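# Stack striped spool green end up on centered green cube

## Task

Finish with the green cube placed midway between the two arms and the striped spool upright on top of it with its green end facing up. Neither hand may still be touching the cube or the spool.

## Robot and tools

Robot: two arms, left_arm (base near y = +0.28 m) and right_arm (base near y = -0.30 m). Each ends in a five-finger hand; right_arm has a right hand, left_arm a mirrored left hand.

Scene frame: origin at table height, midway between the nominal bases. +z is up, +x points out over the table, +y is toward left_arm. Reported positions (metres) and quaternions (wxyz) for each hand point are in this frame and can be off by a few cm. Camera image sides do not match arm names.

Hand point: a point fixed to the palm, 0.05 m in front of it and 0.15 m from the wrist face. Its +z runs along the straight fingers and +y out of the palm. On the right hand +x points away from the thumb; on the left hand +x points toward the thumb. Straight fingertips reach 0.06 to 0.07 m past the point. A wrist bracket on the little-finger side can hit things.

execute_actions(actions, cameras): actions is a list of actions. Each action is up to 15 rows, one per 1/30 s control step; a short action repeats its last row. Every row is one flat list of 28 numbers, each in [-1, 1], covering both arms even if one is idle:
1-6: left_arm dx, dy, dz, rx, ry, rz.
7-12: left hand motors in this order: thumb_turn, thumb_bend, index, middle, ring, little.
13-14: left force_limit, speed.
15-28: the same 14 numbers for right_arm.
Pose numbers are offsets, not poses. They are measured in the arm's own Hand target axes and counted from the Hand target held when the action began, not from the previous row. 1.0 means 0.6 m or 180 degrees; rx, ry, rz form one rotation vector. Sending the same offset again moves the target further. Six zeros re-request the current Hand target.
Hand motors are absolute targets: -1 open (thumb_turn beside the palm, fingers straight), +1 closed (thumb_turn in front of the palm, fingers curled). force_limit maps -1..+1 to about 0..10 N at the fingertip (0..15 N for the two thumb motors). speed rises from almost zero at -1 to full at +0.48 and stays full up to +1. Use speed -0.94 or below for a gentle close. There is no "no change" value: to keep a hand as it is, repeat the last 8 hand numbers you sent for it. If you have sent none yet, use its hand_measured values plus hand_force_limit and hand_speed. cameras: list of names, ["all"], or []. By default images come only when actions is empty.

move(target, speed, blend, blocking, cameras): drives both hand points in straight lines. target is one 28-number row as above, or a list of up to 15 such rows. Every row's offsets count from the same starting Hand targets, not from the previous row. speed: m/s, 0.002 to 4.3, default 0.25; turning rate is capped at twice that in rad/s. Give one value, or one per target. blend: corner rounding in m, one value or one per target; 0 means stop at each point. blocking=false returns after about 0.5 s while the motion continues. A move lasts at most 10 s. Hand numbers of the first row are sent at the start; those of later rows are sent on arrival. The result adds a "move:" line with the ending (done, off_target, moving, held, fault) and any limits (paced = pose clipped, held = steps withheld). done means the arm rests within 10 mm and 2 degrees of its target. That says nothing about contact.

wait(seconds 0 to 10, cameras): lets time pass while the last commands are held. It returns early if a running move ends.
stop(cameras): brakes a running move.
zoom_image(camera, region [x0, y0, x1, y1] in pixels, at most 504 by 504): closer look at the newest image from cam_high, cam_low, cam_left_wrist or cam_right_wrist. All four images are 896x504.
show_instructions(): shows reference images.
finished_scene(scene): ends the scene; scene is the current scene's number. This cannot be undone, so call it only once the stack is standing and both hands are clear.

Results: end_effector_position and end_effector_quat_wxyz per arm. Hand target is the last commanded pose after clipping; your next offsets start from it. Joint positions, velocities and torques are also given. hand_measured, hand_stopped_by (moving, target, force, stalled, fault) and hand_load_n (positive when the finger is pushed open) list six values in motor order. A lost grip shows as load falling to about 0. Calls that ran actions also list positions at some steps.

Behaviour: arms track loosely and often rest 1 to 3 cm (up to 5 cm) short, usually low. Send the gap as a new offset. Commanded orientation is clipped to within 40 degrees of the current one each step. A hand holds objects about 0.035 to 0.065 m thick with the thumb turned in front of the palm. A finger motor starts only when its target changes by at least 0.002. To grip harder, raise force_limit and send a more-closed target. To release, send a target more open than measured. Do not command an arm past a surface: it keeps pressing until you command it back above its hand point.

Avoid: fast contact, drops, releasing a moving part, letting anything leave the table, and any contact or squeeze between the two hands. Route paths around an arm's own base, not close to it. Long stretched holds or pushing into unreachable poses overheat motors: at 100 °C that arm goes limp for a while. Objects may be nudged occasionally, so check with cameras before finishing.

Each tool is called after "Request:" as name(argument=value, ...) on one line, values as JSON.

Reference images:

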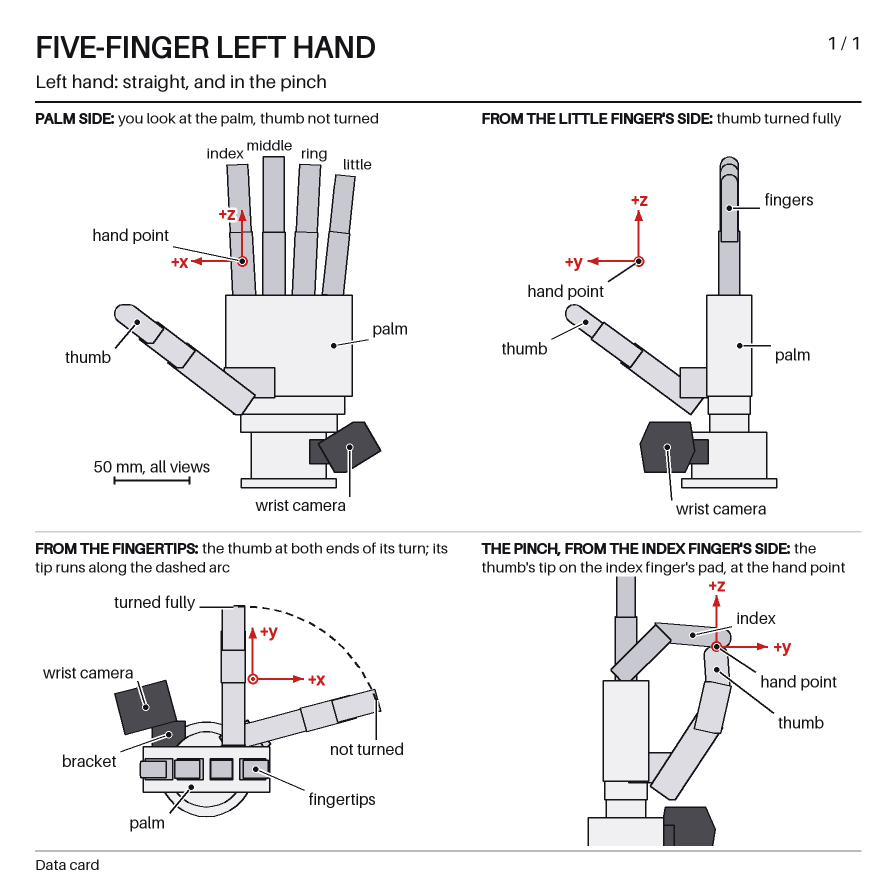

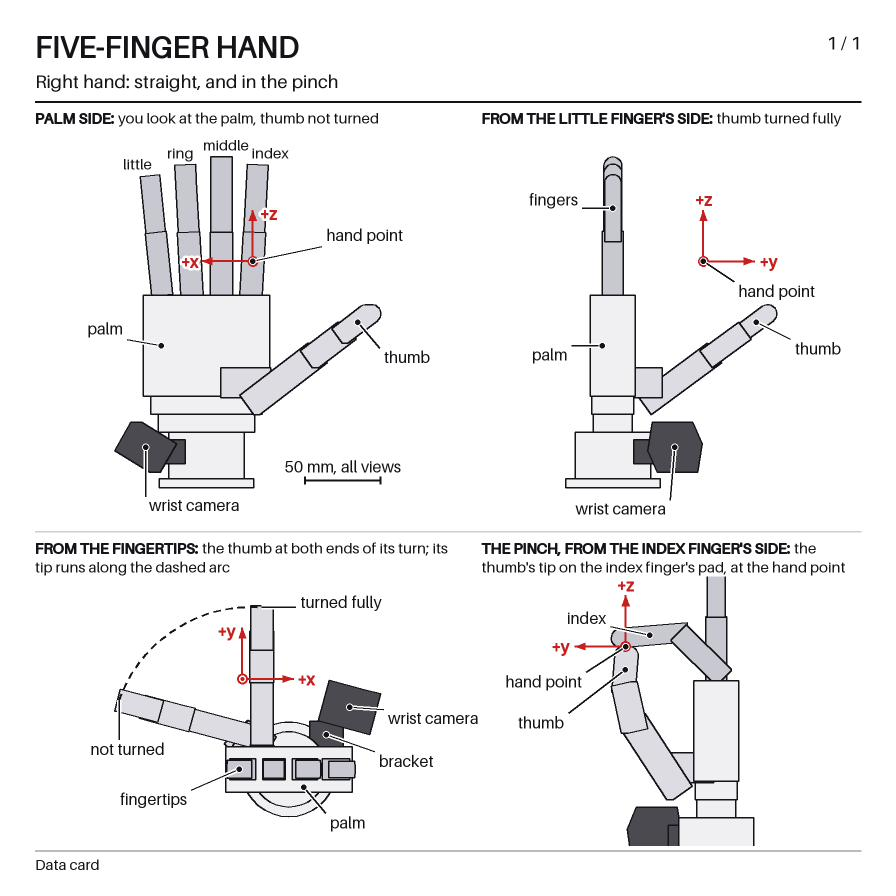

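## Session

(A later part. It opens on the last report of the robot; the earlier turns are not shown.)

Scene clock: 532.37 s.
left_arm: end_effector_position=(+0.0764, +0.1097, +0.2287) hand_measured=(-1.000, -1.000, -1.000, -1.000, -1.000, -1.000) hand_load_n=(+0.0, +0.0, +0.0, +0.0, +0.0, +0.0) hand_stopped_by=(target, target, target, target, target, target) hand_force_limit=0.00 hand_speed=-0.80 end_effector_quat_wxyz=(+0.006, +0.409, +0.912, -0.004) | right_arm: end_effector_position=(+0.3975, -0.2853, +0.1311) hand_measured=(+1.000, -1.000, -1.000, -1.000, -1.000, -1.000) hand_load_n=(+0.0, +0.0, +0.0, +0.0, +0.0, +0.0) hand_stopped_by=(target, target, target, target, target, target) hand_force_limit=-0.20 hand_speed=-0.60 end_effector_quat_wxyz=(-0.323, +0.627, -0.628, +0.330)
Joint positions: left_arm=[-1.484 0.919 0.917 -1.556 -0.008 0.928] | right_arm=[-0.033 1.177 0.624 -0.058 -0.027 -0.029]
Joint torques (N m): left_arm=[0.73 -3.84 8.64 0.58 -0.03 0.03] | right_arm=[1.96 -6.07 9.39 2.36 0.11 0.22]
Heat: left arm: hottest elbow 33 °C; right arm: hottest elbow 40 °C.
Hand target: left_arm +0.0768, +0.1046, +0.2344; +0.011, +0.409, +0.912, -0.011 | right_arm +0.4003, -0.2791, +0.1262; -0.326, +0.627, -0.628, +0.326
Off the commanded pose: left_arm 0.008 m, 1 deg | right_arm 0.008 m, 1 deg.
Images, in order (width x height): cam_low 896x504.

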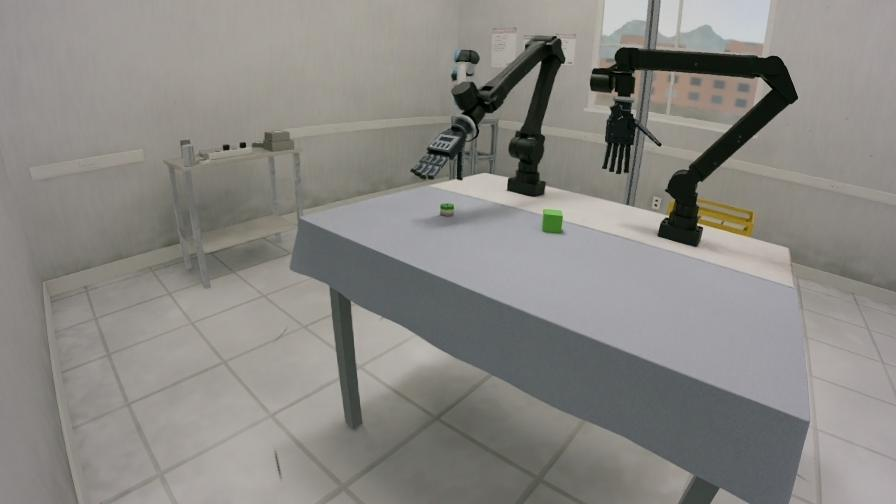

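Request:
move(target=[0,0,0,0,0,0,-1,-1,-1,-1,-1,-1,0.0,-0.8, -0.0102,0.0515,0.066,0,0,0,1,-1,-0.5,-0.5,-1,-1,-0.2,-0.6], speed=0.12, cameras=["cam_right_wrist"])

Scene clock: 566.23 s.
left_arm: end_effector_position=(+0.0764, +0.1097, +0.2287) hand_measured=(-1.000, -1.000, -1.000, -1.000, -1.000, -1.000) hand_load_n=(+0.0, +0.0, +0.0, +0.0, +0.0, +0.0) hand_stopped_by=(target, target, target, target, target, target) hand_force_limit=0.00 hand_speed=-0.80 end_effector_quat_wxyz=(+0.006, +0.409, +0.912, -0.004) | right_arm: end_effector_position=(+0.4145, -0.2804, +0.0853) hand_measured=(+1.000, -1.000, -0.500, -0.500, -1.000, -1.000) hand_load_n=(+0.0, +0.0, +0.0, +0.0, +0.0, +0.0) hand_stopped_by=(target, target, target, target, target, target) hand_force_limit=-0.20 hand_speed=-0.60 end_effector_quat_wxyz=(-0.324, +0.625, -0.627, +0.332)
Joint positions: left_arm=[-1.484 0.919 0.917 -1.556 -0.008 0.928] | right_arm=[-0.015 1.326 0.595 0.125 -0.011 -0.018]
Joint torques (N m): left_arm=[0.79 -3.84 8.59 0.58 -0.02 0.03] | right_arm=[2.14 -7.12 8.06 2.33 0.11 0.22]
Heat: left arm: hottest elbow 33 °C; right arm: hottest elbow 39 °C.
Hand target: left_arm +0.0768, +0.1046, +0.2344; +0.011, +0.409, +0.912, -0.011 | right_arm +0.4149, -0.2728, +0.0782; -0.326, +0.627, -0.628, +0.326
Off the commanded pose: left_arm 0.008 m, 1 deg | right_arm 0.010 m, 1 deg.
move: done
Images, in order (width x height): cam_right_wrist 896x504.

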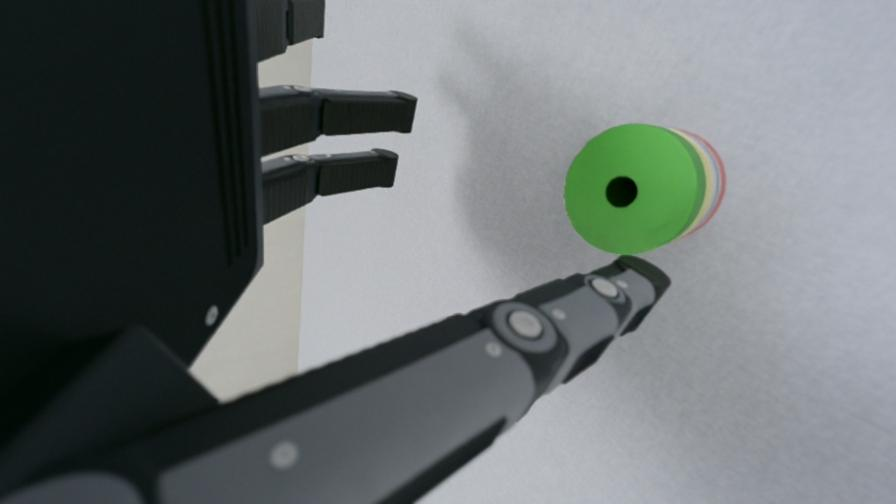

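Request:
move(target=[0,0,0,0,0,0,-1,-1,-1,-1,-1,-1,0.0,-0.8, 0.005,0.0408,0.0143,0,0,0,1,-1,-0.5,-0.5,-1,-1,-0.2,-0.6], speed=0.08, cameras=["cam_right_wrist"])

Scene clock: 595.43 s.
left_arm: end_effector_position=(+0.0764, +0.1097, +0.2287) hand_measured=(-1.000, -1.000, -1.000, -1.000, -1.000, -1.000) hand_load_n=(+0.0, +0.0, +0.0, +0.0, +0.0, +0.0) hand_stopped_by=(target, target, target, target, target, target) hand_force_limit=0.00 hand_speed=-0.80 end_effector_quat_wxyz=(+0.006, +0.409, +0.912, -0.004) | right_arm: end_effector_position=(+0.4094, -0.2799, +0.0617) hand_measured=(+1.000, -1.000, -0.500, -0.500, -1.000, -1.000) hand_load_n=(+0.0, +0.5, +0.0, +0.0, +0.0, +0.0) hand_stopped_by=(target, target, target, target, target, target) hand_force_limit=-0.20 hand_speed=-0.60 end_effector_quat_wxyz=(-0.326, +0.625, -0.627, +0.332)
Joint positions: left_arm=[-1.484 0.919 0.917 -1.556 -0.008 0.928] | right_arm=[-0.015 1.375 0.552 0.22 -0.014 -0.018]
Joint torques (N m): left_arm=[0.56 -3.84 8.64 0.51 -0.03 0.04] | right_arm=[1.55 -7.24 7.2 2.39 -0.1 0.16]
Heat: left arm: hottest elbow 33 °C; right arm: hottest elbow 37 °C.
Hand target: left_arm +0.0768, +0.1046, +0.2344; +0.011, +0.409, +0.912, -0.011 | right_arm +0.4078, -0.2759, +0.0531; -0.326, +0.627, -0.628, +0.326
Off the commanded pose: left_arm 0.008 m, 1 deg | right_arm 0.010 m, 1 deg.
move: done
Images, in order (width x height): cam_right_wrist 896x504.

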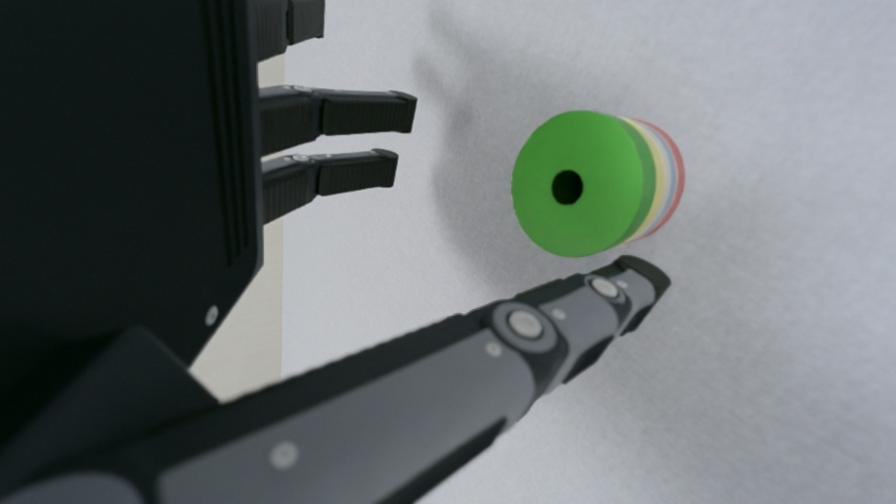

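Request:
move(target=[0,0,0,0,0,0,-1,-1,-1,-1,-1,-1,0.0,-0.8, 0.0233,0.0175,0.0041,0,0,0,1,-1,-0.5,-0.5,-1,-1,-0.2,-0.6], speed=0.06, cameras=["cam_right_wrist"])

Scene clock: 615.03 s.
left_arm: end_effector_position=(+0.0764, +0.1097, +0.2287) hand_measured=(-1.000, -1.000, -1.000, -1.000, -1.000, -1.000) hand_load_n=(+0.0, +0.0, +0.0, +0.0, +0.0, +0.0) hand_stopped_by=(target, target, target, target, target, target) hand_force_limit=0.00 hand_speed=-0.80 end_effector_quat_wxyz=(+0.006, +0.409, +0.912, -0.004) | right_arm: end_effector_position=(+0.4062, -0.2829, +0.0531) hand_measured=(+1.000, -1.000, -0.500, -0.500, -1.000, -1.000) hand_load_n=(+0.0, +0.0, +0.0, +0.0, +0.0, +0.0) hand_stopped_by=(target, target, target, target, target, target) hand_force_limit=-0.20 hand_speed=-0.60 end_effector_quat_wxyz=(-0.333, +0.626, -0.625, +0.327)
Joint positions: left_arm=[-1.484 0.919 0.917 -1.556 -0.008 0.928] | right_arm=[-0.036 1.395 0.534 0.259 -0.048 -0.024]
Joint torques (N m): left_arm=[0.67 -4.01 8.66 0.55 -0.02 0.04] | right_arm=[-0.09 -7.12 6.87 2.4 -0.13 -0.03]
Heat: left arm: hottest elbow 33 °C; right arm: hottest elbow 37 °C.
Hand target: left_arm +0.0768, +0.1046, +0.2344; +0.011, +0.409, +0.912, -0.011 | right_arm +0.4039, -0.2899, +0.0433; -0.326, +0.627, -0.628, +0.326
Off the commanded pose: left_arm 0.008 m, 1 deg | right_arm 0.012 m, 1 deg.
move: off_target (right_arm)
Images, in order (width x height): cam_right_wrist 896x504.

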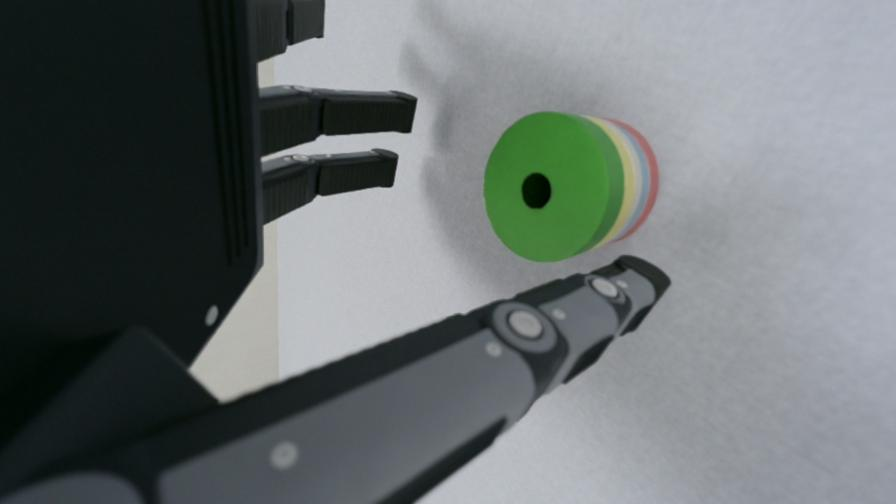

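Request:
move(target=[0,0,0,0,0,0,-1,-1,-1,-1,-1,-1,0.0,-0.8, 0.0083,0.013,0.0091,0,0,0,1,-1,-0.5,-0.5,-1,-1,-0.2,-0.6], speed=0.06, cameras=["cam_right_wrist"])

Scene clock: 628.83 s.
left_arm: end_effector_position=(+0.0764, +0.1097, +0.2287) hand_measured=(-1.000, -1.000, -1.000, -1.000, -1.000, -1.000) hand_load_n=(+0.0, +0.0, +0.0, +0.0, +0.0, +0.0) hand_stopped_by=(target, target, target, target, target, target) hand_force_limit=0.00 hand_speed=-0.80 end_effector_quat_wxyz=(+0.006, +0.409, +0.912, -0.004) | right_arm: end_effector_position=(+0.4064, -0.2876, +0.0432) hand_measured=(+1.000, -1.000, -0.500, -0.500, -1.000, -1.000) hand_load_n=(+0.0, +0.0, +0.0, +0.0, +0.0, +0.0) hand_stopped_by=(target, target, target, target, target, target) hand_force_limit=-0.20 hand_speed=-0.60 end_effector_quat_wxyz=(-0.333, +0.626, -0.625, +0.326)
Joint positions: left_arm=[-1.484 0.919 0.917 -1.556 -0.008 0.928] | right_arm=[-0.05 1.426 0.527 0.297 -0.06 -0.032]
Joint torques (N m): left_arm=[0.67 -3.78 8.64 0.54 -0.01 0.03] | right_arm=[-0.15 -7.36 6.6 2.35 -0.14 -0.03]
Heat: left arm: hottest elbow 33 °C; right arm: hottest elbow 36 °C.
Hand target: left_arm +0.0768, +0.1046, +0.2344; +0.011, +0.409, +0.912, -0.011 | right_arm +0.4037, -0.2949, +0.0336; -0.326, +0.627, -0.628, +0.326
Off the commanded pose: left_arm 0.008 m, 1 deg | right_arm 0.012 m, 1 deg.
move: off_target (right_arm)
Images, in order (width x height): cam_right_wrist 896x504.

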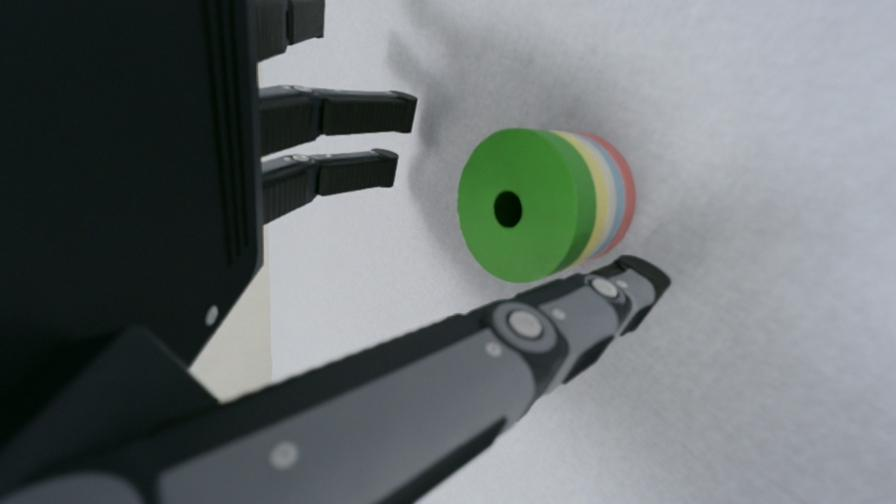

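Request:
move(target=[[0,0,0,0,0,0,-1,-1,-1,-1,-1,-1,0.0,-0.8, 0,0.0068,0.0048,0,0,0,1,-1,-0.5,-0.5,-1,-1,-0.2,-0.85],[0,0,0,0,0,0,-1,-1,-1,-1,-1,-1,0.0,-0.8, 0,0.0068,0.0048,0,0,0,1,-0.5,-0.5,-0.5,-1,-1,-0.2,-0.85]], speed=0.06, cameras=["cam_right_wrist"])

Scene clock: 646.13 s.
left_arm: end_effector_position=(+0.0764, +0.1097, +0.2287) hand_measured=(-1.000, -1.000, -1.000, -1.000, -1.000, -1.000) hand_load_n=(+0.0, +0.0, +0.0, +0.5, +0.0, +0.0) hand_stopped_by=(target, target, target, target, target, target) hand_force_limit=0.00 hand_speed=-0.80 end_effector_quat_wxyz=(+0.006, +0.409, +0.912, -0.004) | right_arm: end_effector_position=(+0.4066, -0.2876, +0.0384) hand_measured=(+1.000, -0.500, -0.500, -0.500, -1.000, -1.000) hand_load_n=(+0.0, +0.0, +0.0, -0.5, +0.0, +0.0) hand_stopped_by=(target, target, target, target, target, target) hand_force_limit=-0.20 hand_speed=-0.85 end_effector_quat_wxyz=(-0.333, +0.626, -0.625, +0.326)
Joint positions: left_arm=[-1.484 0.919 0.917 -1.556 -0.008 0.928] | right_arm=[-0.05 1.442 0.523 0.317 -0.06 -0.033]
Joint torques (N m): left_arm=[0.62 -3.84 8.58 0.55 -0.03 0.03] | right_arm=[-0.15 -7.36 6.42 2.37 -0.14 -0.03]
Heat: left arm: hottest elbow 33 °C; right arm: hottest elbow 35 °C.
Hand target: left_arm +0.0768, +0.1046, +0.2344; +0.011, +0.409, +0.912, -0.011 | right_arm +0.4038, -0.2949, +0.0286; -0.326, +0.627, -0.628, +0.326
Off the commanded pose: left_arm 0.008 m, 1 deg | right_arm 0.013 m, 1 deg.
move: off_target (right_arm); target 2's new numbers were sent with right_arm's hand 0.013 m and 1 deg from that target
Images, in order (width x height): cam_right_wrist 896x504.

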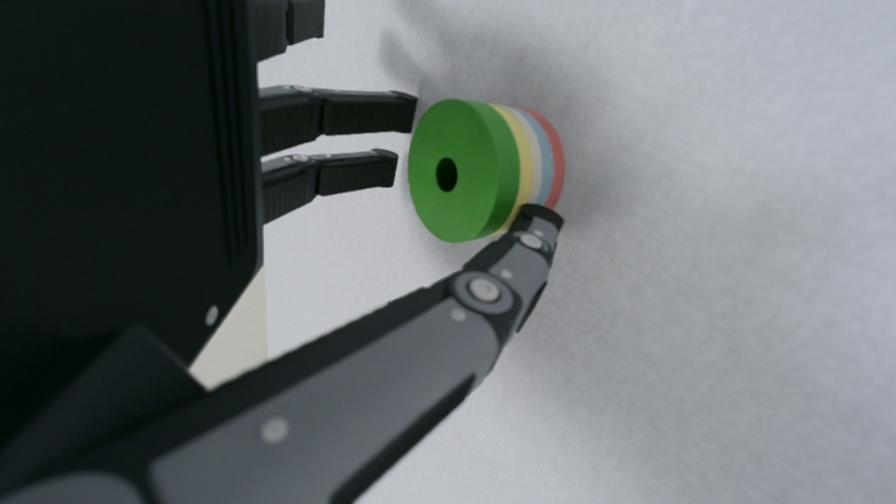

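Request:
move(target=[0,0,0,0,0,0,-1,-1,-1,-1,-1,-1,0.0,-0.8, 0,0,0,0,0,0,1,-0.5,0.3,0.3,-1,-1,-0.2,-0.88], speed=0.06, cameras=["cam_right_wrist"])

Scene clock: 656.90 s.
left_arm: end_effector_position=(+0.0764, +0.1097, +0.2287) hand_measured=(-1.000, -1.000, -1.000, -1.000, -1.000, -1.000) hand_load_n=(+0.0, +0.0, +0.0, +0.0, +0.0, +0.0) hand_stopped_by=(target, target, target, target, target, target) hand_force_limit=0.00 hand_speed=-0.80 end_effector_quat_wxyz=(+0.006, +0.409, +0.912, -0.004) | right_arm: end_effector_position=(+0.4068, -0.2876, +0.0386) hand_measured=(+1.000, -0.502, +0.022, -0.102, -1.000, -1.000) hand_load_n=(-1.0, +5.5, +3.0, +3.5, +0.0, +0.0) hand_stopped_by=(target, target, force, force, target, target) hand_force_limit=-0.20 hand_speed=-0.88 end_effector_quat_wxyz=(-0.333, +0.626, -0.624, +0.327)
Joint positions: left_arm=[-1.484 0.919 0.917 -1.556 -0.008 0.928] | right_arm=[-0.05 1.442 0.523 0.318 -0.06 -0.033]
Joint torques (N m): left_arm=[0.85 -3.9 8.57 0.54 -0.01 0.03] | right_arm=[-0.15 -7.41 6.41 2.33 -0.12 -0.02]
Heat: left arm: hottest elbow 33 °C; right arm: hottest elbow 35 °C.
Hand target: left_arm +0.0768, +0.1046, +0.2344; +0.011, +0.409, +0.912, -0.011 | right_arm +0.4038, -0.2949, +0.0287; -0.326, +0.627, -0.628, +0.326
Off the commanded pose: left_arm 0.008 m, 1 deg | right_arm 0.013 m, 1 deg.
move: off_target (right_arm)
Images, in order (width x height): cam_right_wrist 896x504.

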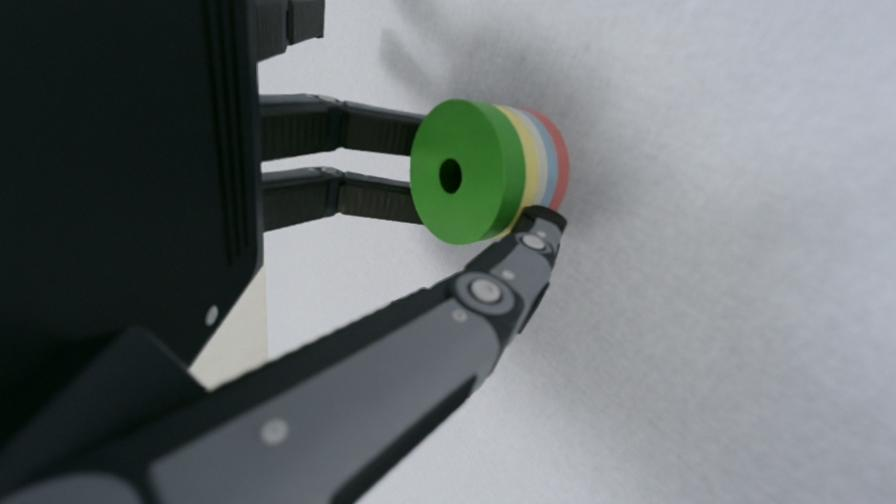

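Request:
move(target=[0,0,0,0,0,0,-1,-1,-1,-1,-1,-1,0.0,-0.8, 0,-0.1638,-0.1148,0,0,0,1,-0.5,0.3,0.3,-1,-1,-0.2,-0.88], speed=0.12, cameras=["cam_right_wrist","cam_low"])

Request:
zoom_image(camera="cam_right_wrist", region=[390, 70, 630, 270])

Scene clock: 671.97 s.
left_arm: end_effector_position=(+0.0764, +0.1097, +0.2287) hand_measured=(-1.000, -1.000, -1.000, -1.000, -1.000, -1.000) hand_load_n=(+0.0, +0.0, +0.0, +0.0, +0.0, +0.0) hand_stopped_by=(target, target, target, target, target, target) hand_force_limit=0.00 hand_speed=-0.80 end_effector_quat_wxyz=(+0.006, +0.409, +0.912, -0.004) | right_arm: end_effector_position=(+0.3870, -0.2864, +0.1244) hand_measured=(+1.000, -0.502, +0.022, -0.102, -1.000, -1.000) hand_load_n=(-0.5, +5.5, +3.0, +4.0, +0.0, +0.0) hand_stopped_by=(target, target, force, force, target, target) hand_force_limit=-0.20 hand_speed=-0.88 end_effector_quat_wxyz=(-0.317, +0.635, -0.634, +0.308)
Joint positions: left_arm=[-1.484 0.919 0.917 -1.556 -0.008 0.928] | right_arm=[-0.05 1.173 0.626 -0.109 -0.06 -0.033]
Joint torques (N m): left_arm=[0.79 -3.78 8.66 0.57 -0.02 0.04] | right_arm=[-0.15 -7.94 13.35 1.44 -0.1 -0.03]
Heat: left arm: hottest elbow 33 °C; right arm: hottest elbow 35 °C.
Hand target: left_arm +0.0768, +0.1046, +0.2344; +0.011, +0.409, +0.912, -0.011 | right_arm +0.4039, -0.2949, +0.1486; -0.326, +0.627, -0.628, +0.326
Off the commanded pose: left_arm 0.008 m, 1 deg | right_arm 0.031 m, 3 deg.
move: off_target (right_arm)
Images, in order (width x height): cam_low 896x504, cam_right_wrist 896x504.

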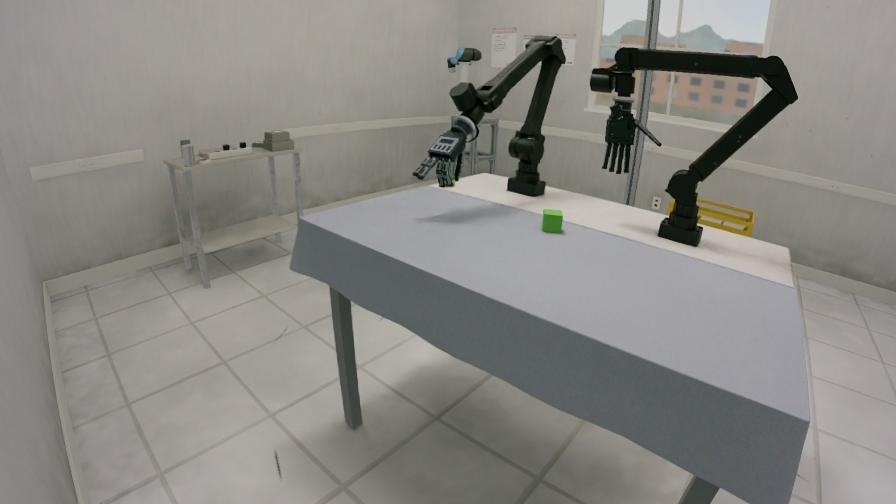

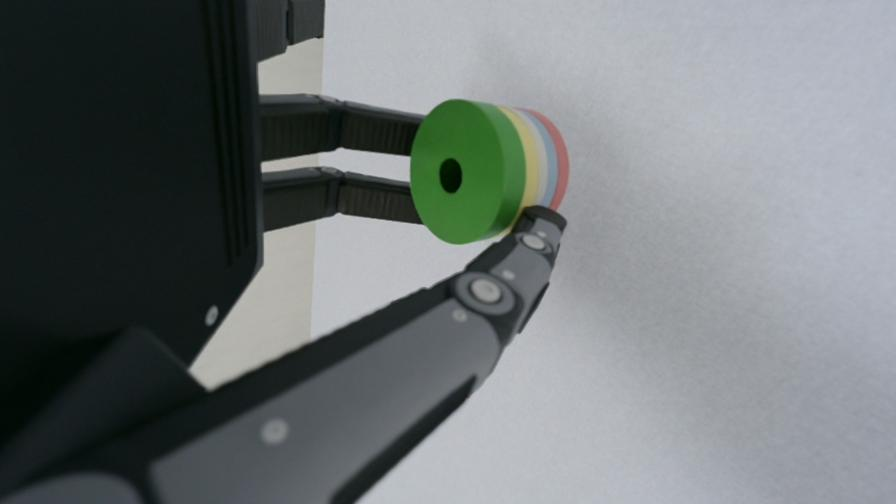

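Scaled by 2.100.

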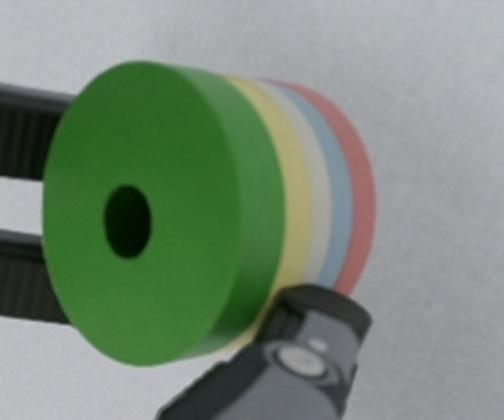

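Request:
move(target=[0,0,0,0,0,0,-1,-1,-1,-1,-1,-1,0.0,-0.8, -0.475,0.1464,-0.2088,0,-0.1502,-0.1052,1,-0.5,0.3,0.3,-1,-1,-0.2,-0.88], speed=0.2, cameras=["cam_right_wrist","cam_low"])

Scene clock: 703.23 s.
left_arm: end_effector_position=(+0.0764, +0.1097, +0.2287) hand_measured=(-1.000, -1.000, -1.000, -1.000, -1.000, -1.000) hand_load_n=(+0.0, +0.0, +0.0, +0.0, +0.0, +0.0) hand_stopped_by=(target, target, target, target, target, target) hand_force_limit=0.00 hand_speed=-0.80 end_effector_quat_wxyz=(+0.006, +0.409, +0.912, -0.004) | right_arm: end_effector_position=(+0.2474, -0.0209, +0.1409) hand_measured=(+1.000, -0.502, +0.022, -0.102, -1.000, -1.000) hand_load_n=(-0.5, +5.5, +3.0, +4.0, +0.0, +0.0) hand_stopped_by=(target, target, force, force, target, target) hand_force_limit=-0.20 hand_speed=-0.88 end_effector_quat_wxyz=(-0.397, +0.783, -0.425, +0.222)
Joint positions: left_arm=[-1.484 0.919 0.917 -1.556 -0.008 0.928] | right_arm=[0.737 1.021 0.56 -0.171 0.13 0.083]
Joint torques (N m): left_arm=[0.79 -3.72 8.64 0.53 -0.02 0.04] | right_arm=[1.96 -4.48 11.96 1.91 0.2 0.23]
Heat: left arm: hottest elbow 33 °C; right arm: hottest elbow 39 °C.
Hand target: left_arm +0.0768, +0.1046, +0.2344; +0.011, +0.409, +0.912, -0.011 | right_arm +0.2512, -0.0097, +0.1489; -0.405, +0.780, -0.424, +0.220
Off the commanded pose: left_arm 0.008 m, 1 deg | right_arm 0.014 m, 1 deg.
move: off_target (right_arm)
Images, in order (width x height): cam_low 896x504, cam_right_wrist 896x504.

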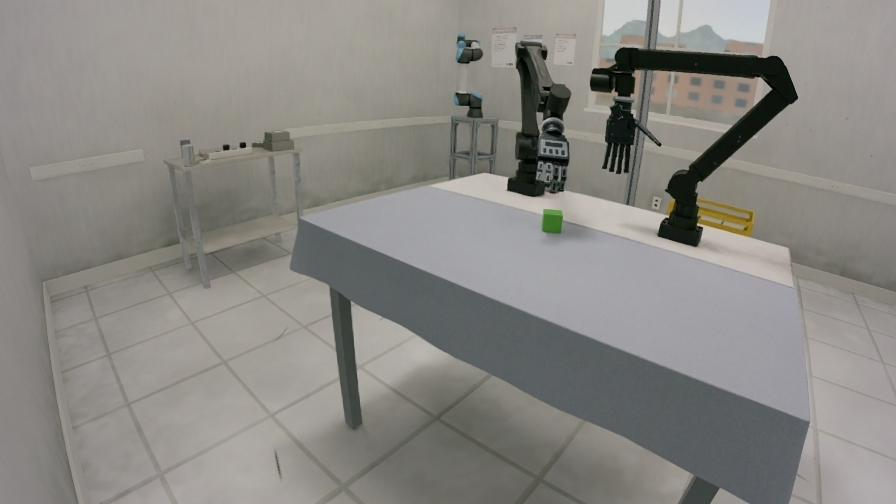

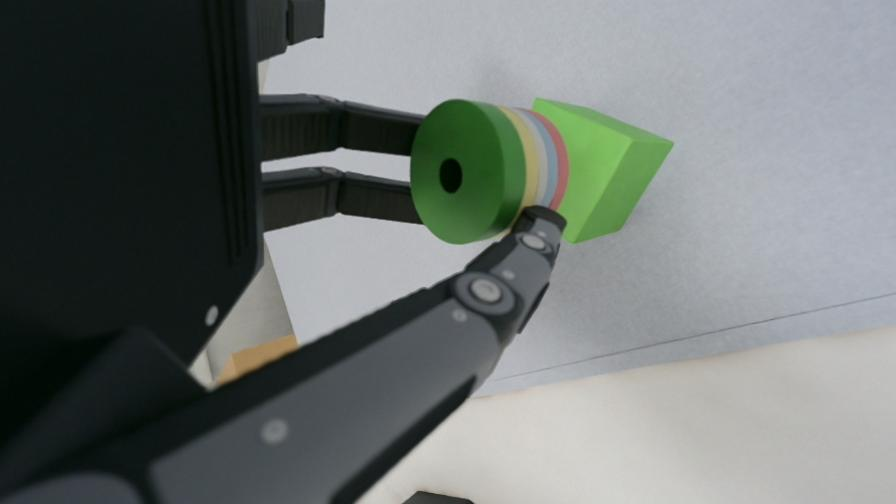

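Request:
zoom_image(camera="cam_right_wrist", region=[500, 80, 700, 260])

Scaled by 2.520.

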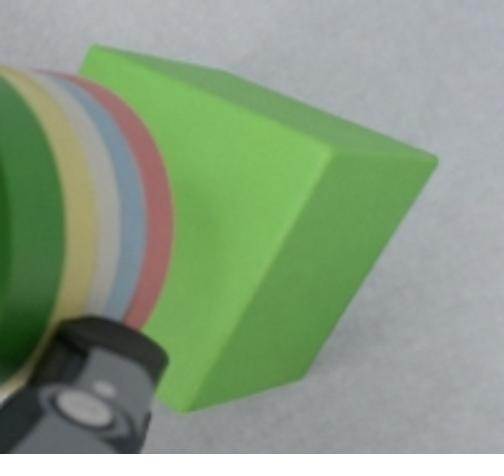

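Request:
move(target=[0,0,0,0,0,0,-1,-1,-1,-1,-1,-1,0.0,-0.8, -0.0138,0.0212,0.0452,0,0,0,1,-0.5,0.3,0.3,-1,-1,-0.2,-0.88], speed=0.08, cameras=["cam_right_wrist","cam_low"])

Request:
zoom_image(camera="cam_right_wrist", region=[460, 80, 660, 260])

Request:
zoom_image(camera="cam_low", region=[500, 170, 600, 250])

Scene clock: 740.10 s.
left_arm: end_effector_position=(+0.0764, +0.1097, +0.2287) hand_measured=(-1.000, -1.000, -1.000, -1.000, -1.000, -1.000) hand_load_n=(+0.0, +0.0, +0.0, +0.0, +0.0, +0.0) hand_stopped_by=(target, target, target, target, target, target) hand_force_limit=0.00 hand_speed=-0.80 end_effector_quat_wxyz=(+0.006, +0.409, +0.912, -0.004) | right_arm: end_effector_position=(+0.2576, -0.0056, +0.1200) hand_measured=(+1.000, -0.502, +0.022, -0.102, -1.000, -1.000) hand_load_n=(-0.5, +5.5, +3.0, +4.0, +0.0, +0.0) hand_stopped_by=(target, target, force, force, target, target) hand_force_limit=-0.20 hand_speed=-0.88 end_effector_quat_wxyz=(-0.397, +0.782, -0.426, +0.222)
Joint positions: left_arm=[-1.484 0.919 0.917 -1.556 -0.008 0.928] | right_arm=[0.754 1.12 0.56 -0.073 0.146 0.095]
Joint torques (N m): left_arm=[0.85 -3.96 8.62 0.58 -0.02 0.04] | right_arm=[2.14 -5.19 10.47 2.37 0.21 0.22]
Heat: left arm: hottest elbow 33 °C; right arm: hottest elbow 38 °C.
Hand target: left_arm +0.0768, +0.1046, +0.2344; +0.011, +0.409, +0.912, -0.011 | right_arm +0.2592, +0.0053, +0.1229; -0.405, +0.780, -0.424, +0.220
Off the commanded pose: left_arm 0.008 m, 1 deg | right_arm 0.011 m, 1 deg.
move: off_target (right_arm)
Images, in order (width x height): cam_low 896x504, cam_right_wrist 896x504.

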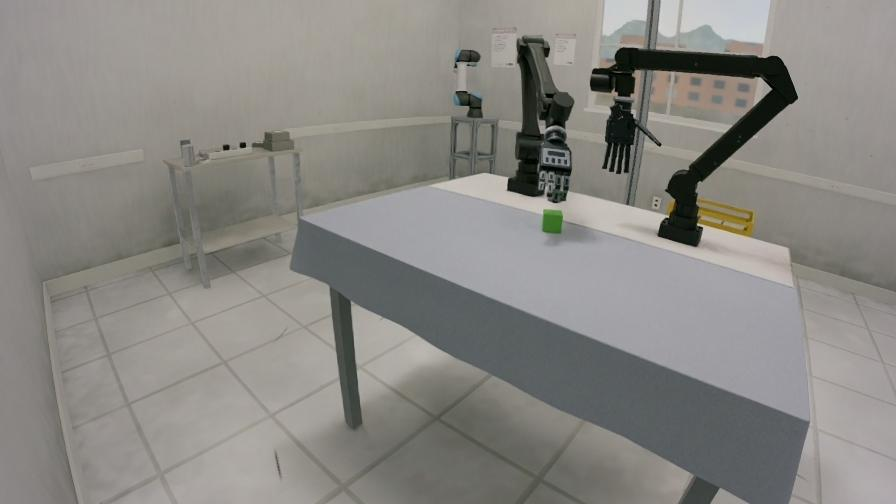

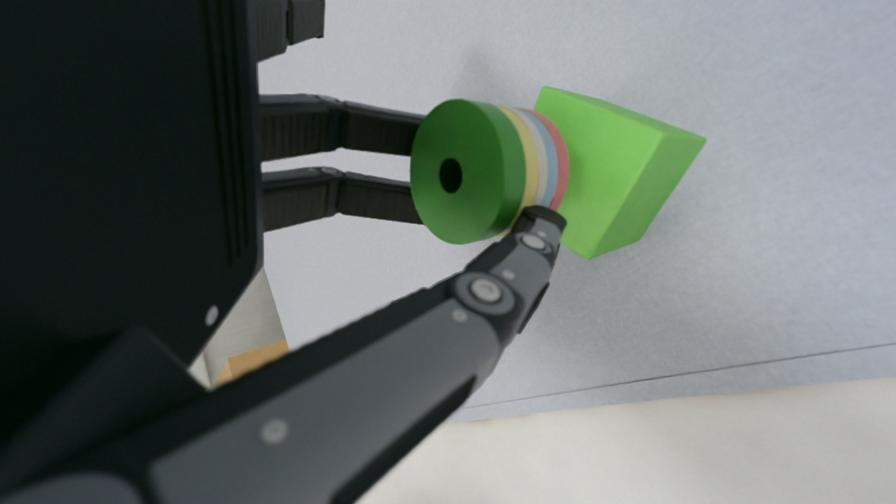

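Scaled by 2.520.

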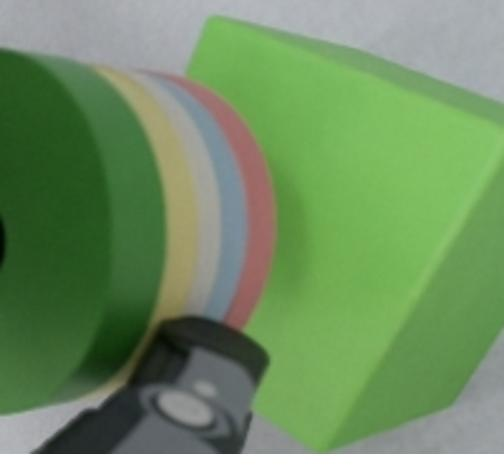

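Scaled by 5.040.

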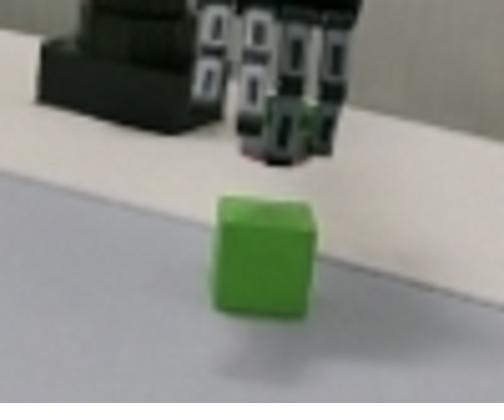

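Request:
move(target=[0,0,0,0,0,0,-1,-1,-1,-1,-1,-1,0.0,-0.8, 0,0.0357,0.0188,0,0,0,1,-0.5,0.3,0.3,-1,-1,-0.2,-0.88], speed=0.06, cameras=["cam_right_wrist","cam_low"])

Request:
zoom_image(camera="cam_right_wrist", region=[480, 80, 680, 280])

Request:
zoom_image(camera="cam_low", region=[500, 170, 600, 250])

Scene clock: 779.47 s.
left_arm: end_effector_position=(+0.0764, +0.1097, +0.2287) hand_measured=(-1.000, -1.000, -1.000, -1.000, -1.000, -1.000) hand_load_n=(+0.0, +0.0, +0.0, +0.0, +0.0, +0.0) hand_stopped_by=(target, target, target, target, target, target) hand_force_limit=0.00 hand_speed=-0.80 end_effector_quat_wxyz=(+0.006, +0.409, +0.912, -0.004) | right_arm: end_effector_position=(+0.2610, -0.0019, +0.1052) hand_measured=(+1.000, -0.502, +0.022, -0.102, -1.000, -1.000) hand_load_n=(-0.5, +5.5, +3.0, +4.0, +0.0, +0.0) hand_stopped_by=(target, target, force, force, target, target) hand_force_limit=-0.20 hand_speed=-0.88 end_effector_quat_wxyz=(-0.405, +0.778, -0.425, +0.225)
Joint positions: left_arm=[-1.484 0.919 0.917 -1.556 -0.008 0.928] | right_arm=[0.755 1.164 0.533 0.016 0.147 0.096]
Joint torques (N m): left_arm=[0.73 -3.78 8.64 0.53 -0.02 0.03] | right_arm=[2.14 -5.48 8.5 2.36 0.21 0.22]
Heat: left arm: hottest elbow 33 °C; right arm: hottest elbow 38 °C.
Hand target: left_arm +0.0768, +0.1046, +0.2344; +0.011, +0.409, +0.912, -0.011 | right_arm +0.2566, +0.0037, +0.0989; -0.405, +0.780, -0.424, +0.220
Off the commanded pose: left_arm 0.008 m, 1 deg | right_arm 0.009 m, 1 deg.
move: done
Images, in order (width x height): cam_low 896x504, cam_right_wrist 896x504.

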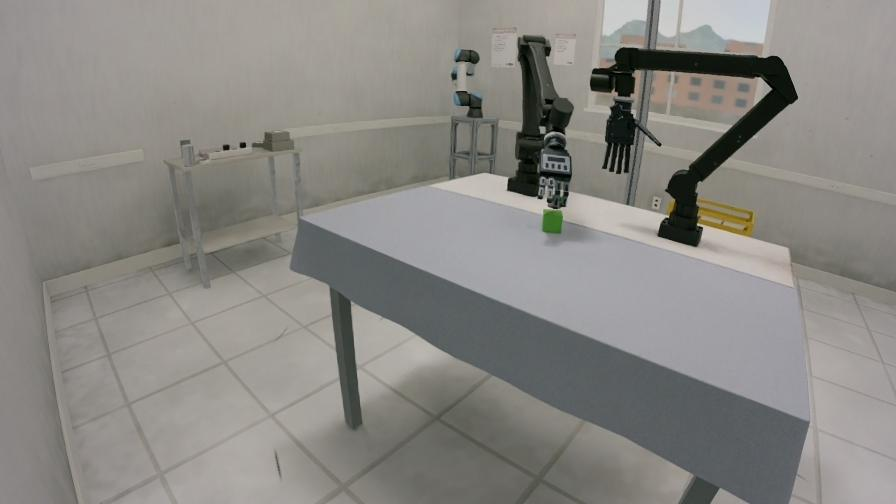

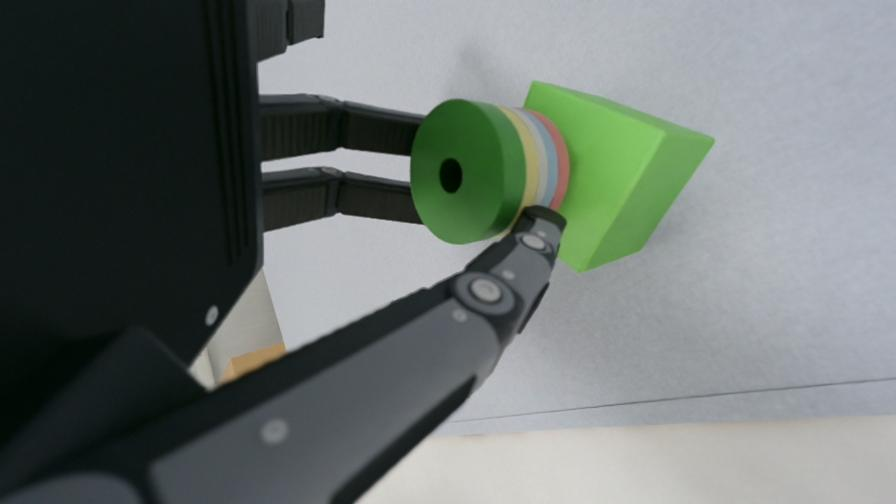

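Scaled by 2.520.

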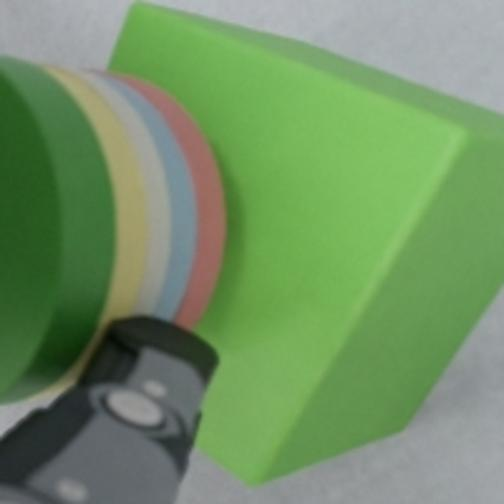

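Scaled by 5.040.

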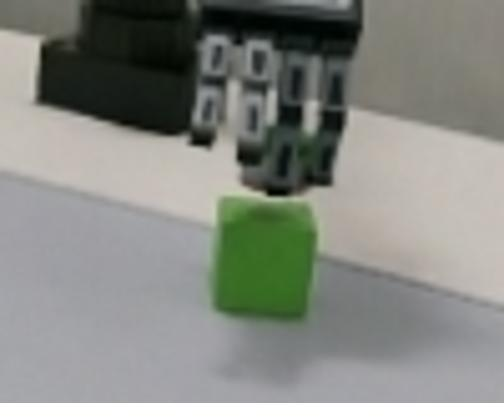

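Request:
zoom_image(camera="cam_low", region=[530, 185, 580, 235])

Request:
wait(seconds=0, cameras=["cam_high"])

Request:
zoom_image(camera="cam_high", region=[310, 200, 390, 280])

Scaled by 10.080.

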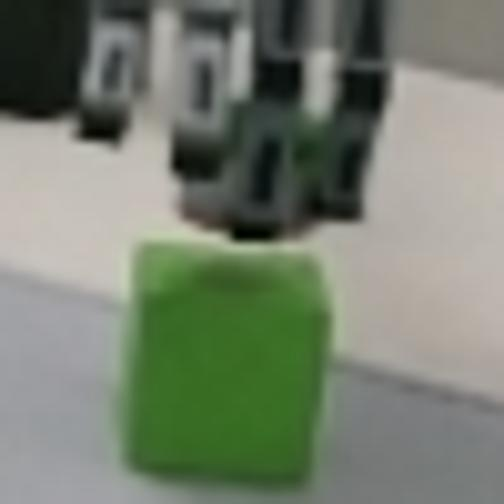

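Scene clock: 887.33 s.
left_arm: end_effector_position=(+0.0764, +0.1097, +0.2287) hand_measured=(-1.000, -1.000, -1.000, -1.000, -1.000, -1.000) hand_load_n=(+0.0, +0.0, +0.0, +0.0, +0.0, +0.0) hand_stopped_by=(target, target, target, target, target, target) hand_force_limit=0.00 hand_speed=-0.80 end_effector_quat_wxyz=(+0.006, +0.409, +0.912, -0.004) | right_arm: end_effector_position=(+0.2610, -0.0019, +0.1052) hand_measured=(+1.000, -0.502, +0.022, -0.102, -1.000, -1.000) hand_load_n=(-0.5, +5.5, +3.0, +4.0, +0.0, +0.0) hand_stopped_by=(target, target, force, force, target, target) hand_force_limit=-0.20 hand_speed=-0.88 end_effector_quat_wxyz=(-0.405, +0.778, -0.425, +0.225)
Joint positions: left_arm=[-1.484 0.919 0.917 -1.556 -0.008 0.928] | right_arm=[0.755 1.164 0.533 0.016 0.147 0.096]
Joint torques (N m): left_arm=[0.67 -3.72 8.59 0.59 -0.02 0.04] | right_arm=[2.2 -5.48 8.5 2.37 0.21 0.22]
Heat: left arm: hottest elbow 34 °C; right arm: hottest elbow 36 °C.
Hand target: left_arm +0.0768, +0.1046, +0.2344; +0.011, +0.409, +0.912, -0.011 | right_arm +0.2566, +0.0037, +0.0989; -0.405, +0.780, -0.424, +0.220
Off the commanded pose: left_arm 0.008 m, 1 deg | right_arm 0.009 m, 1 deg.
Images, in order (width x height): cam_high 896x504.

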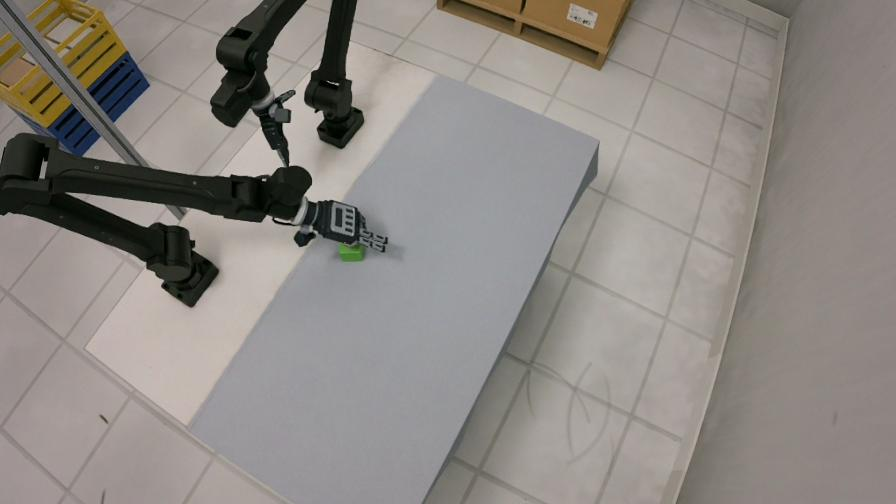

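Scaled by 6.300.

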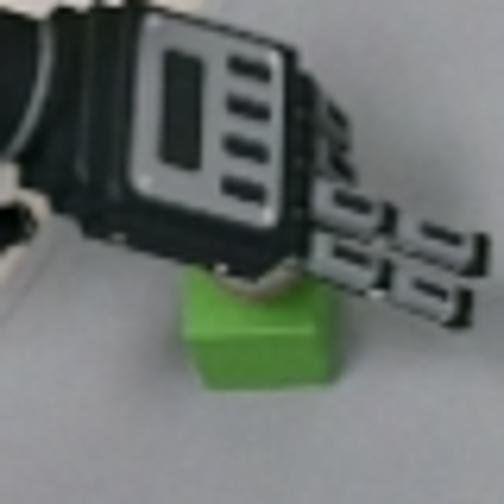

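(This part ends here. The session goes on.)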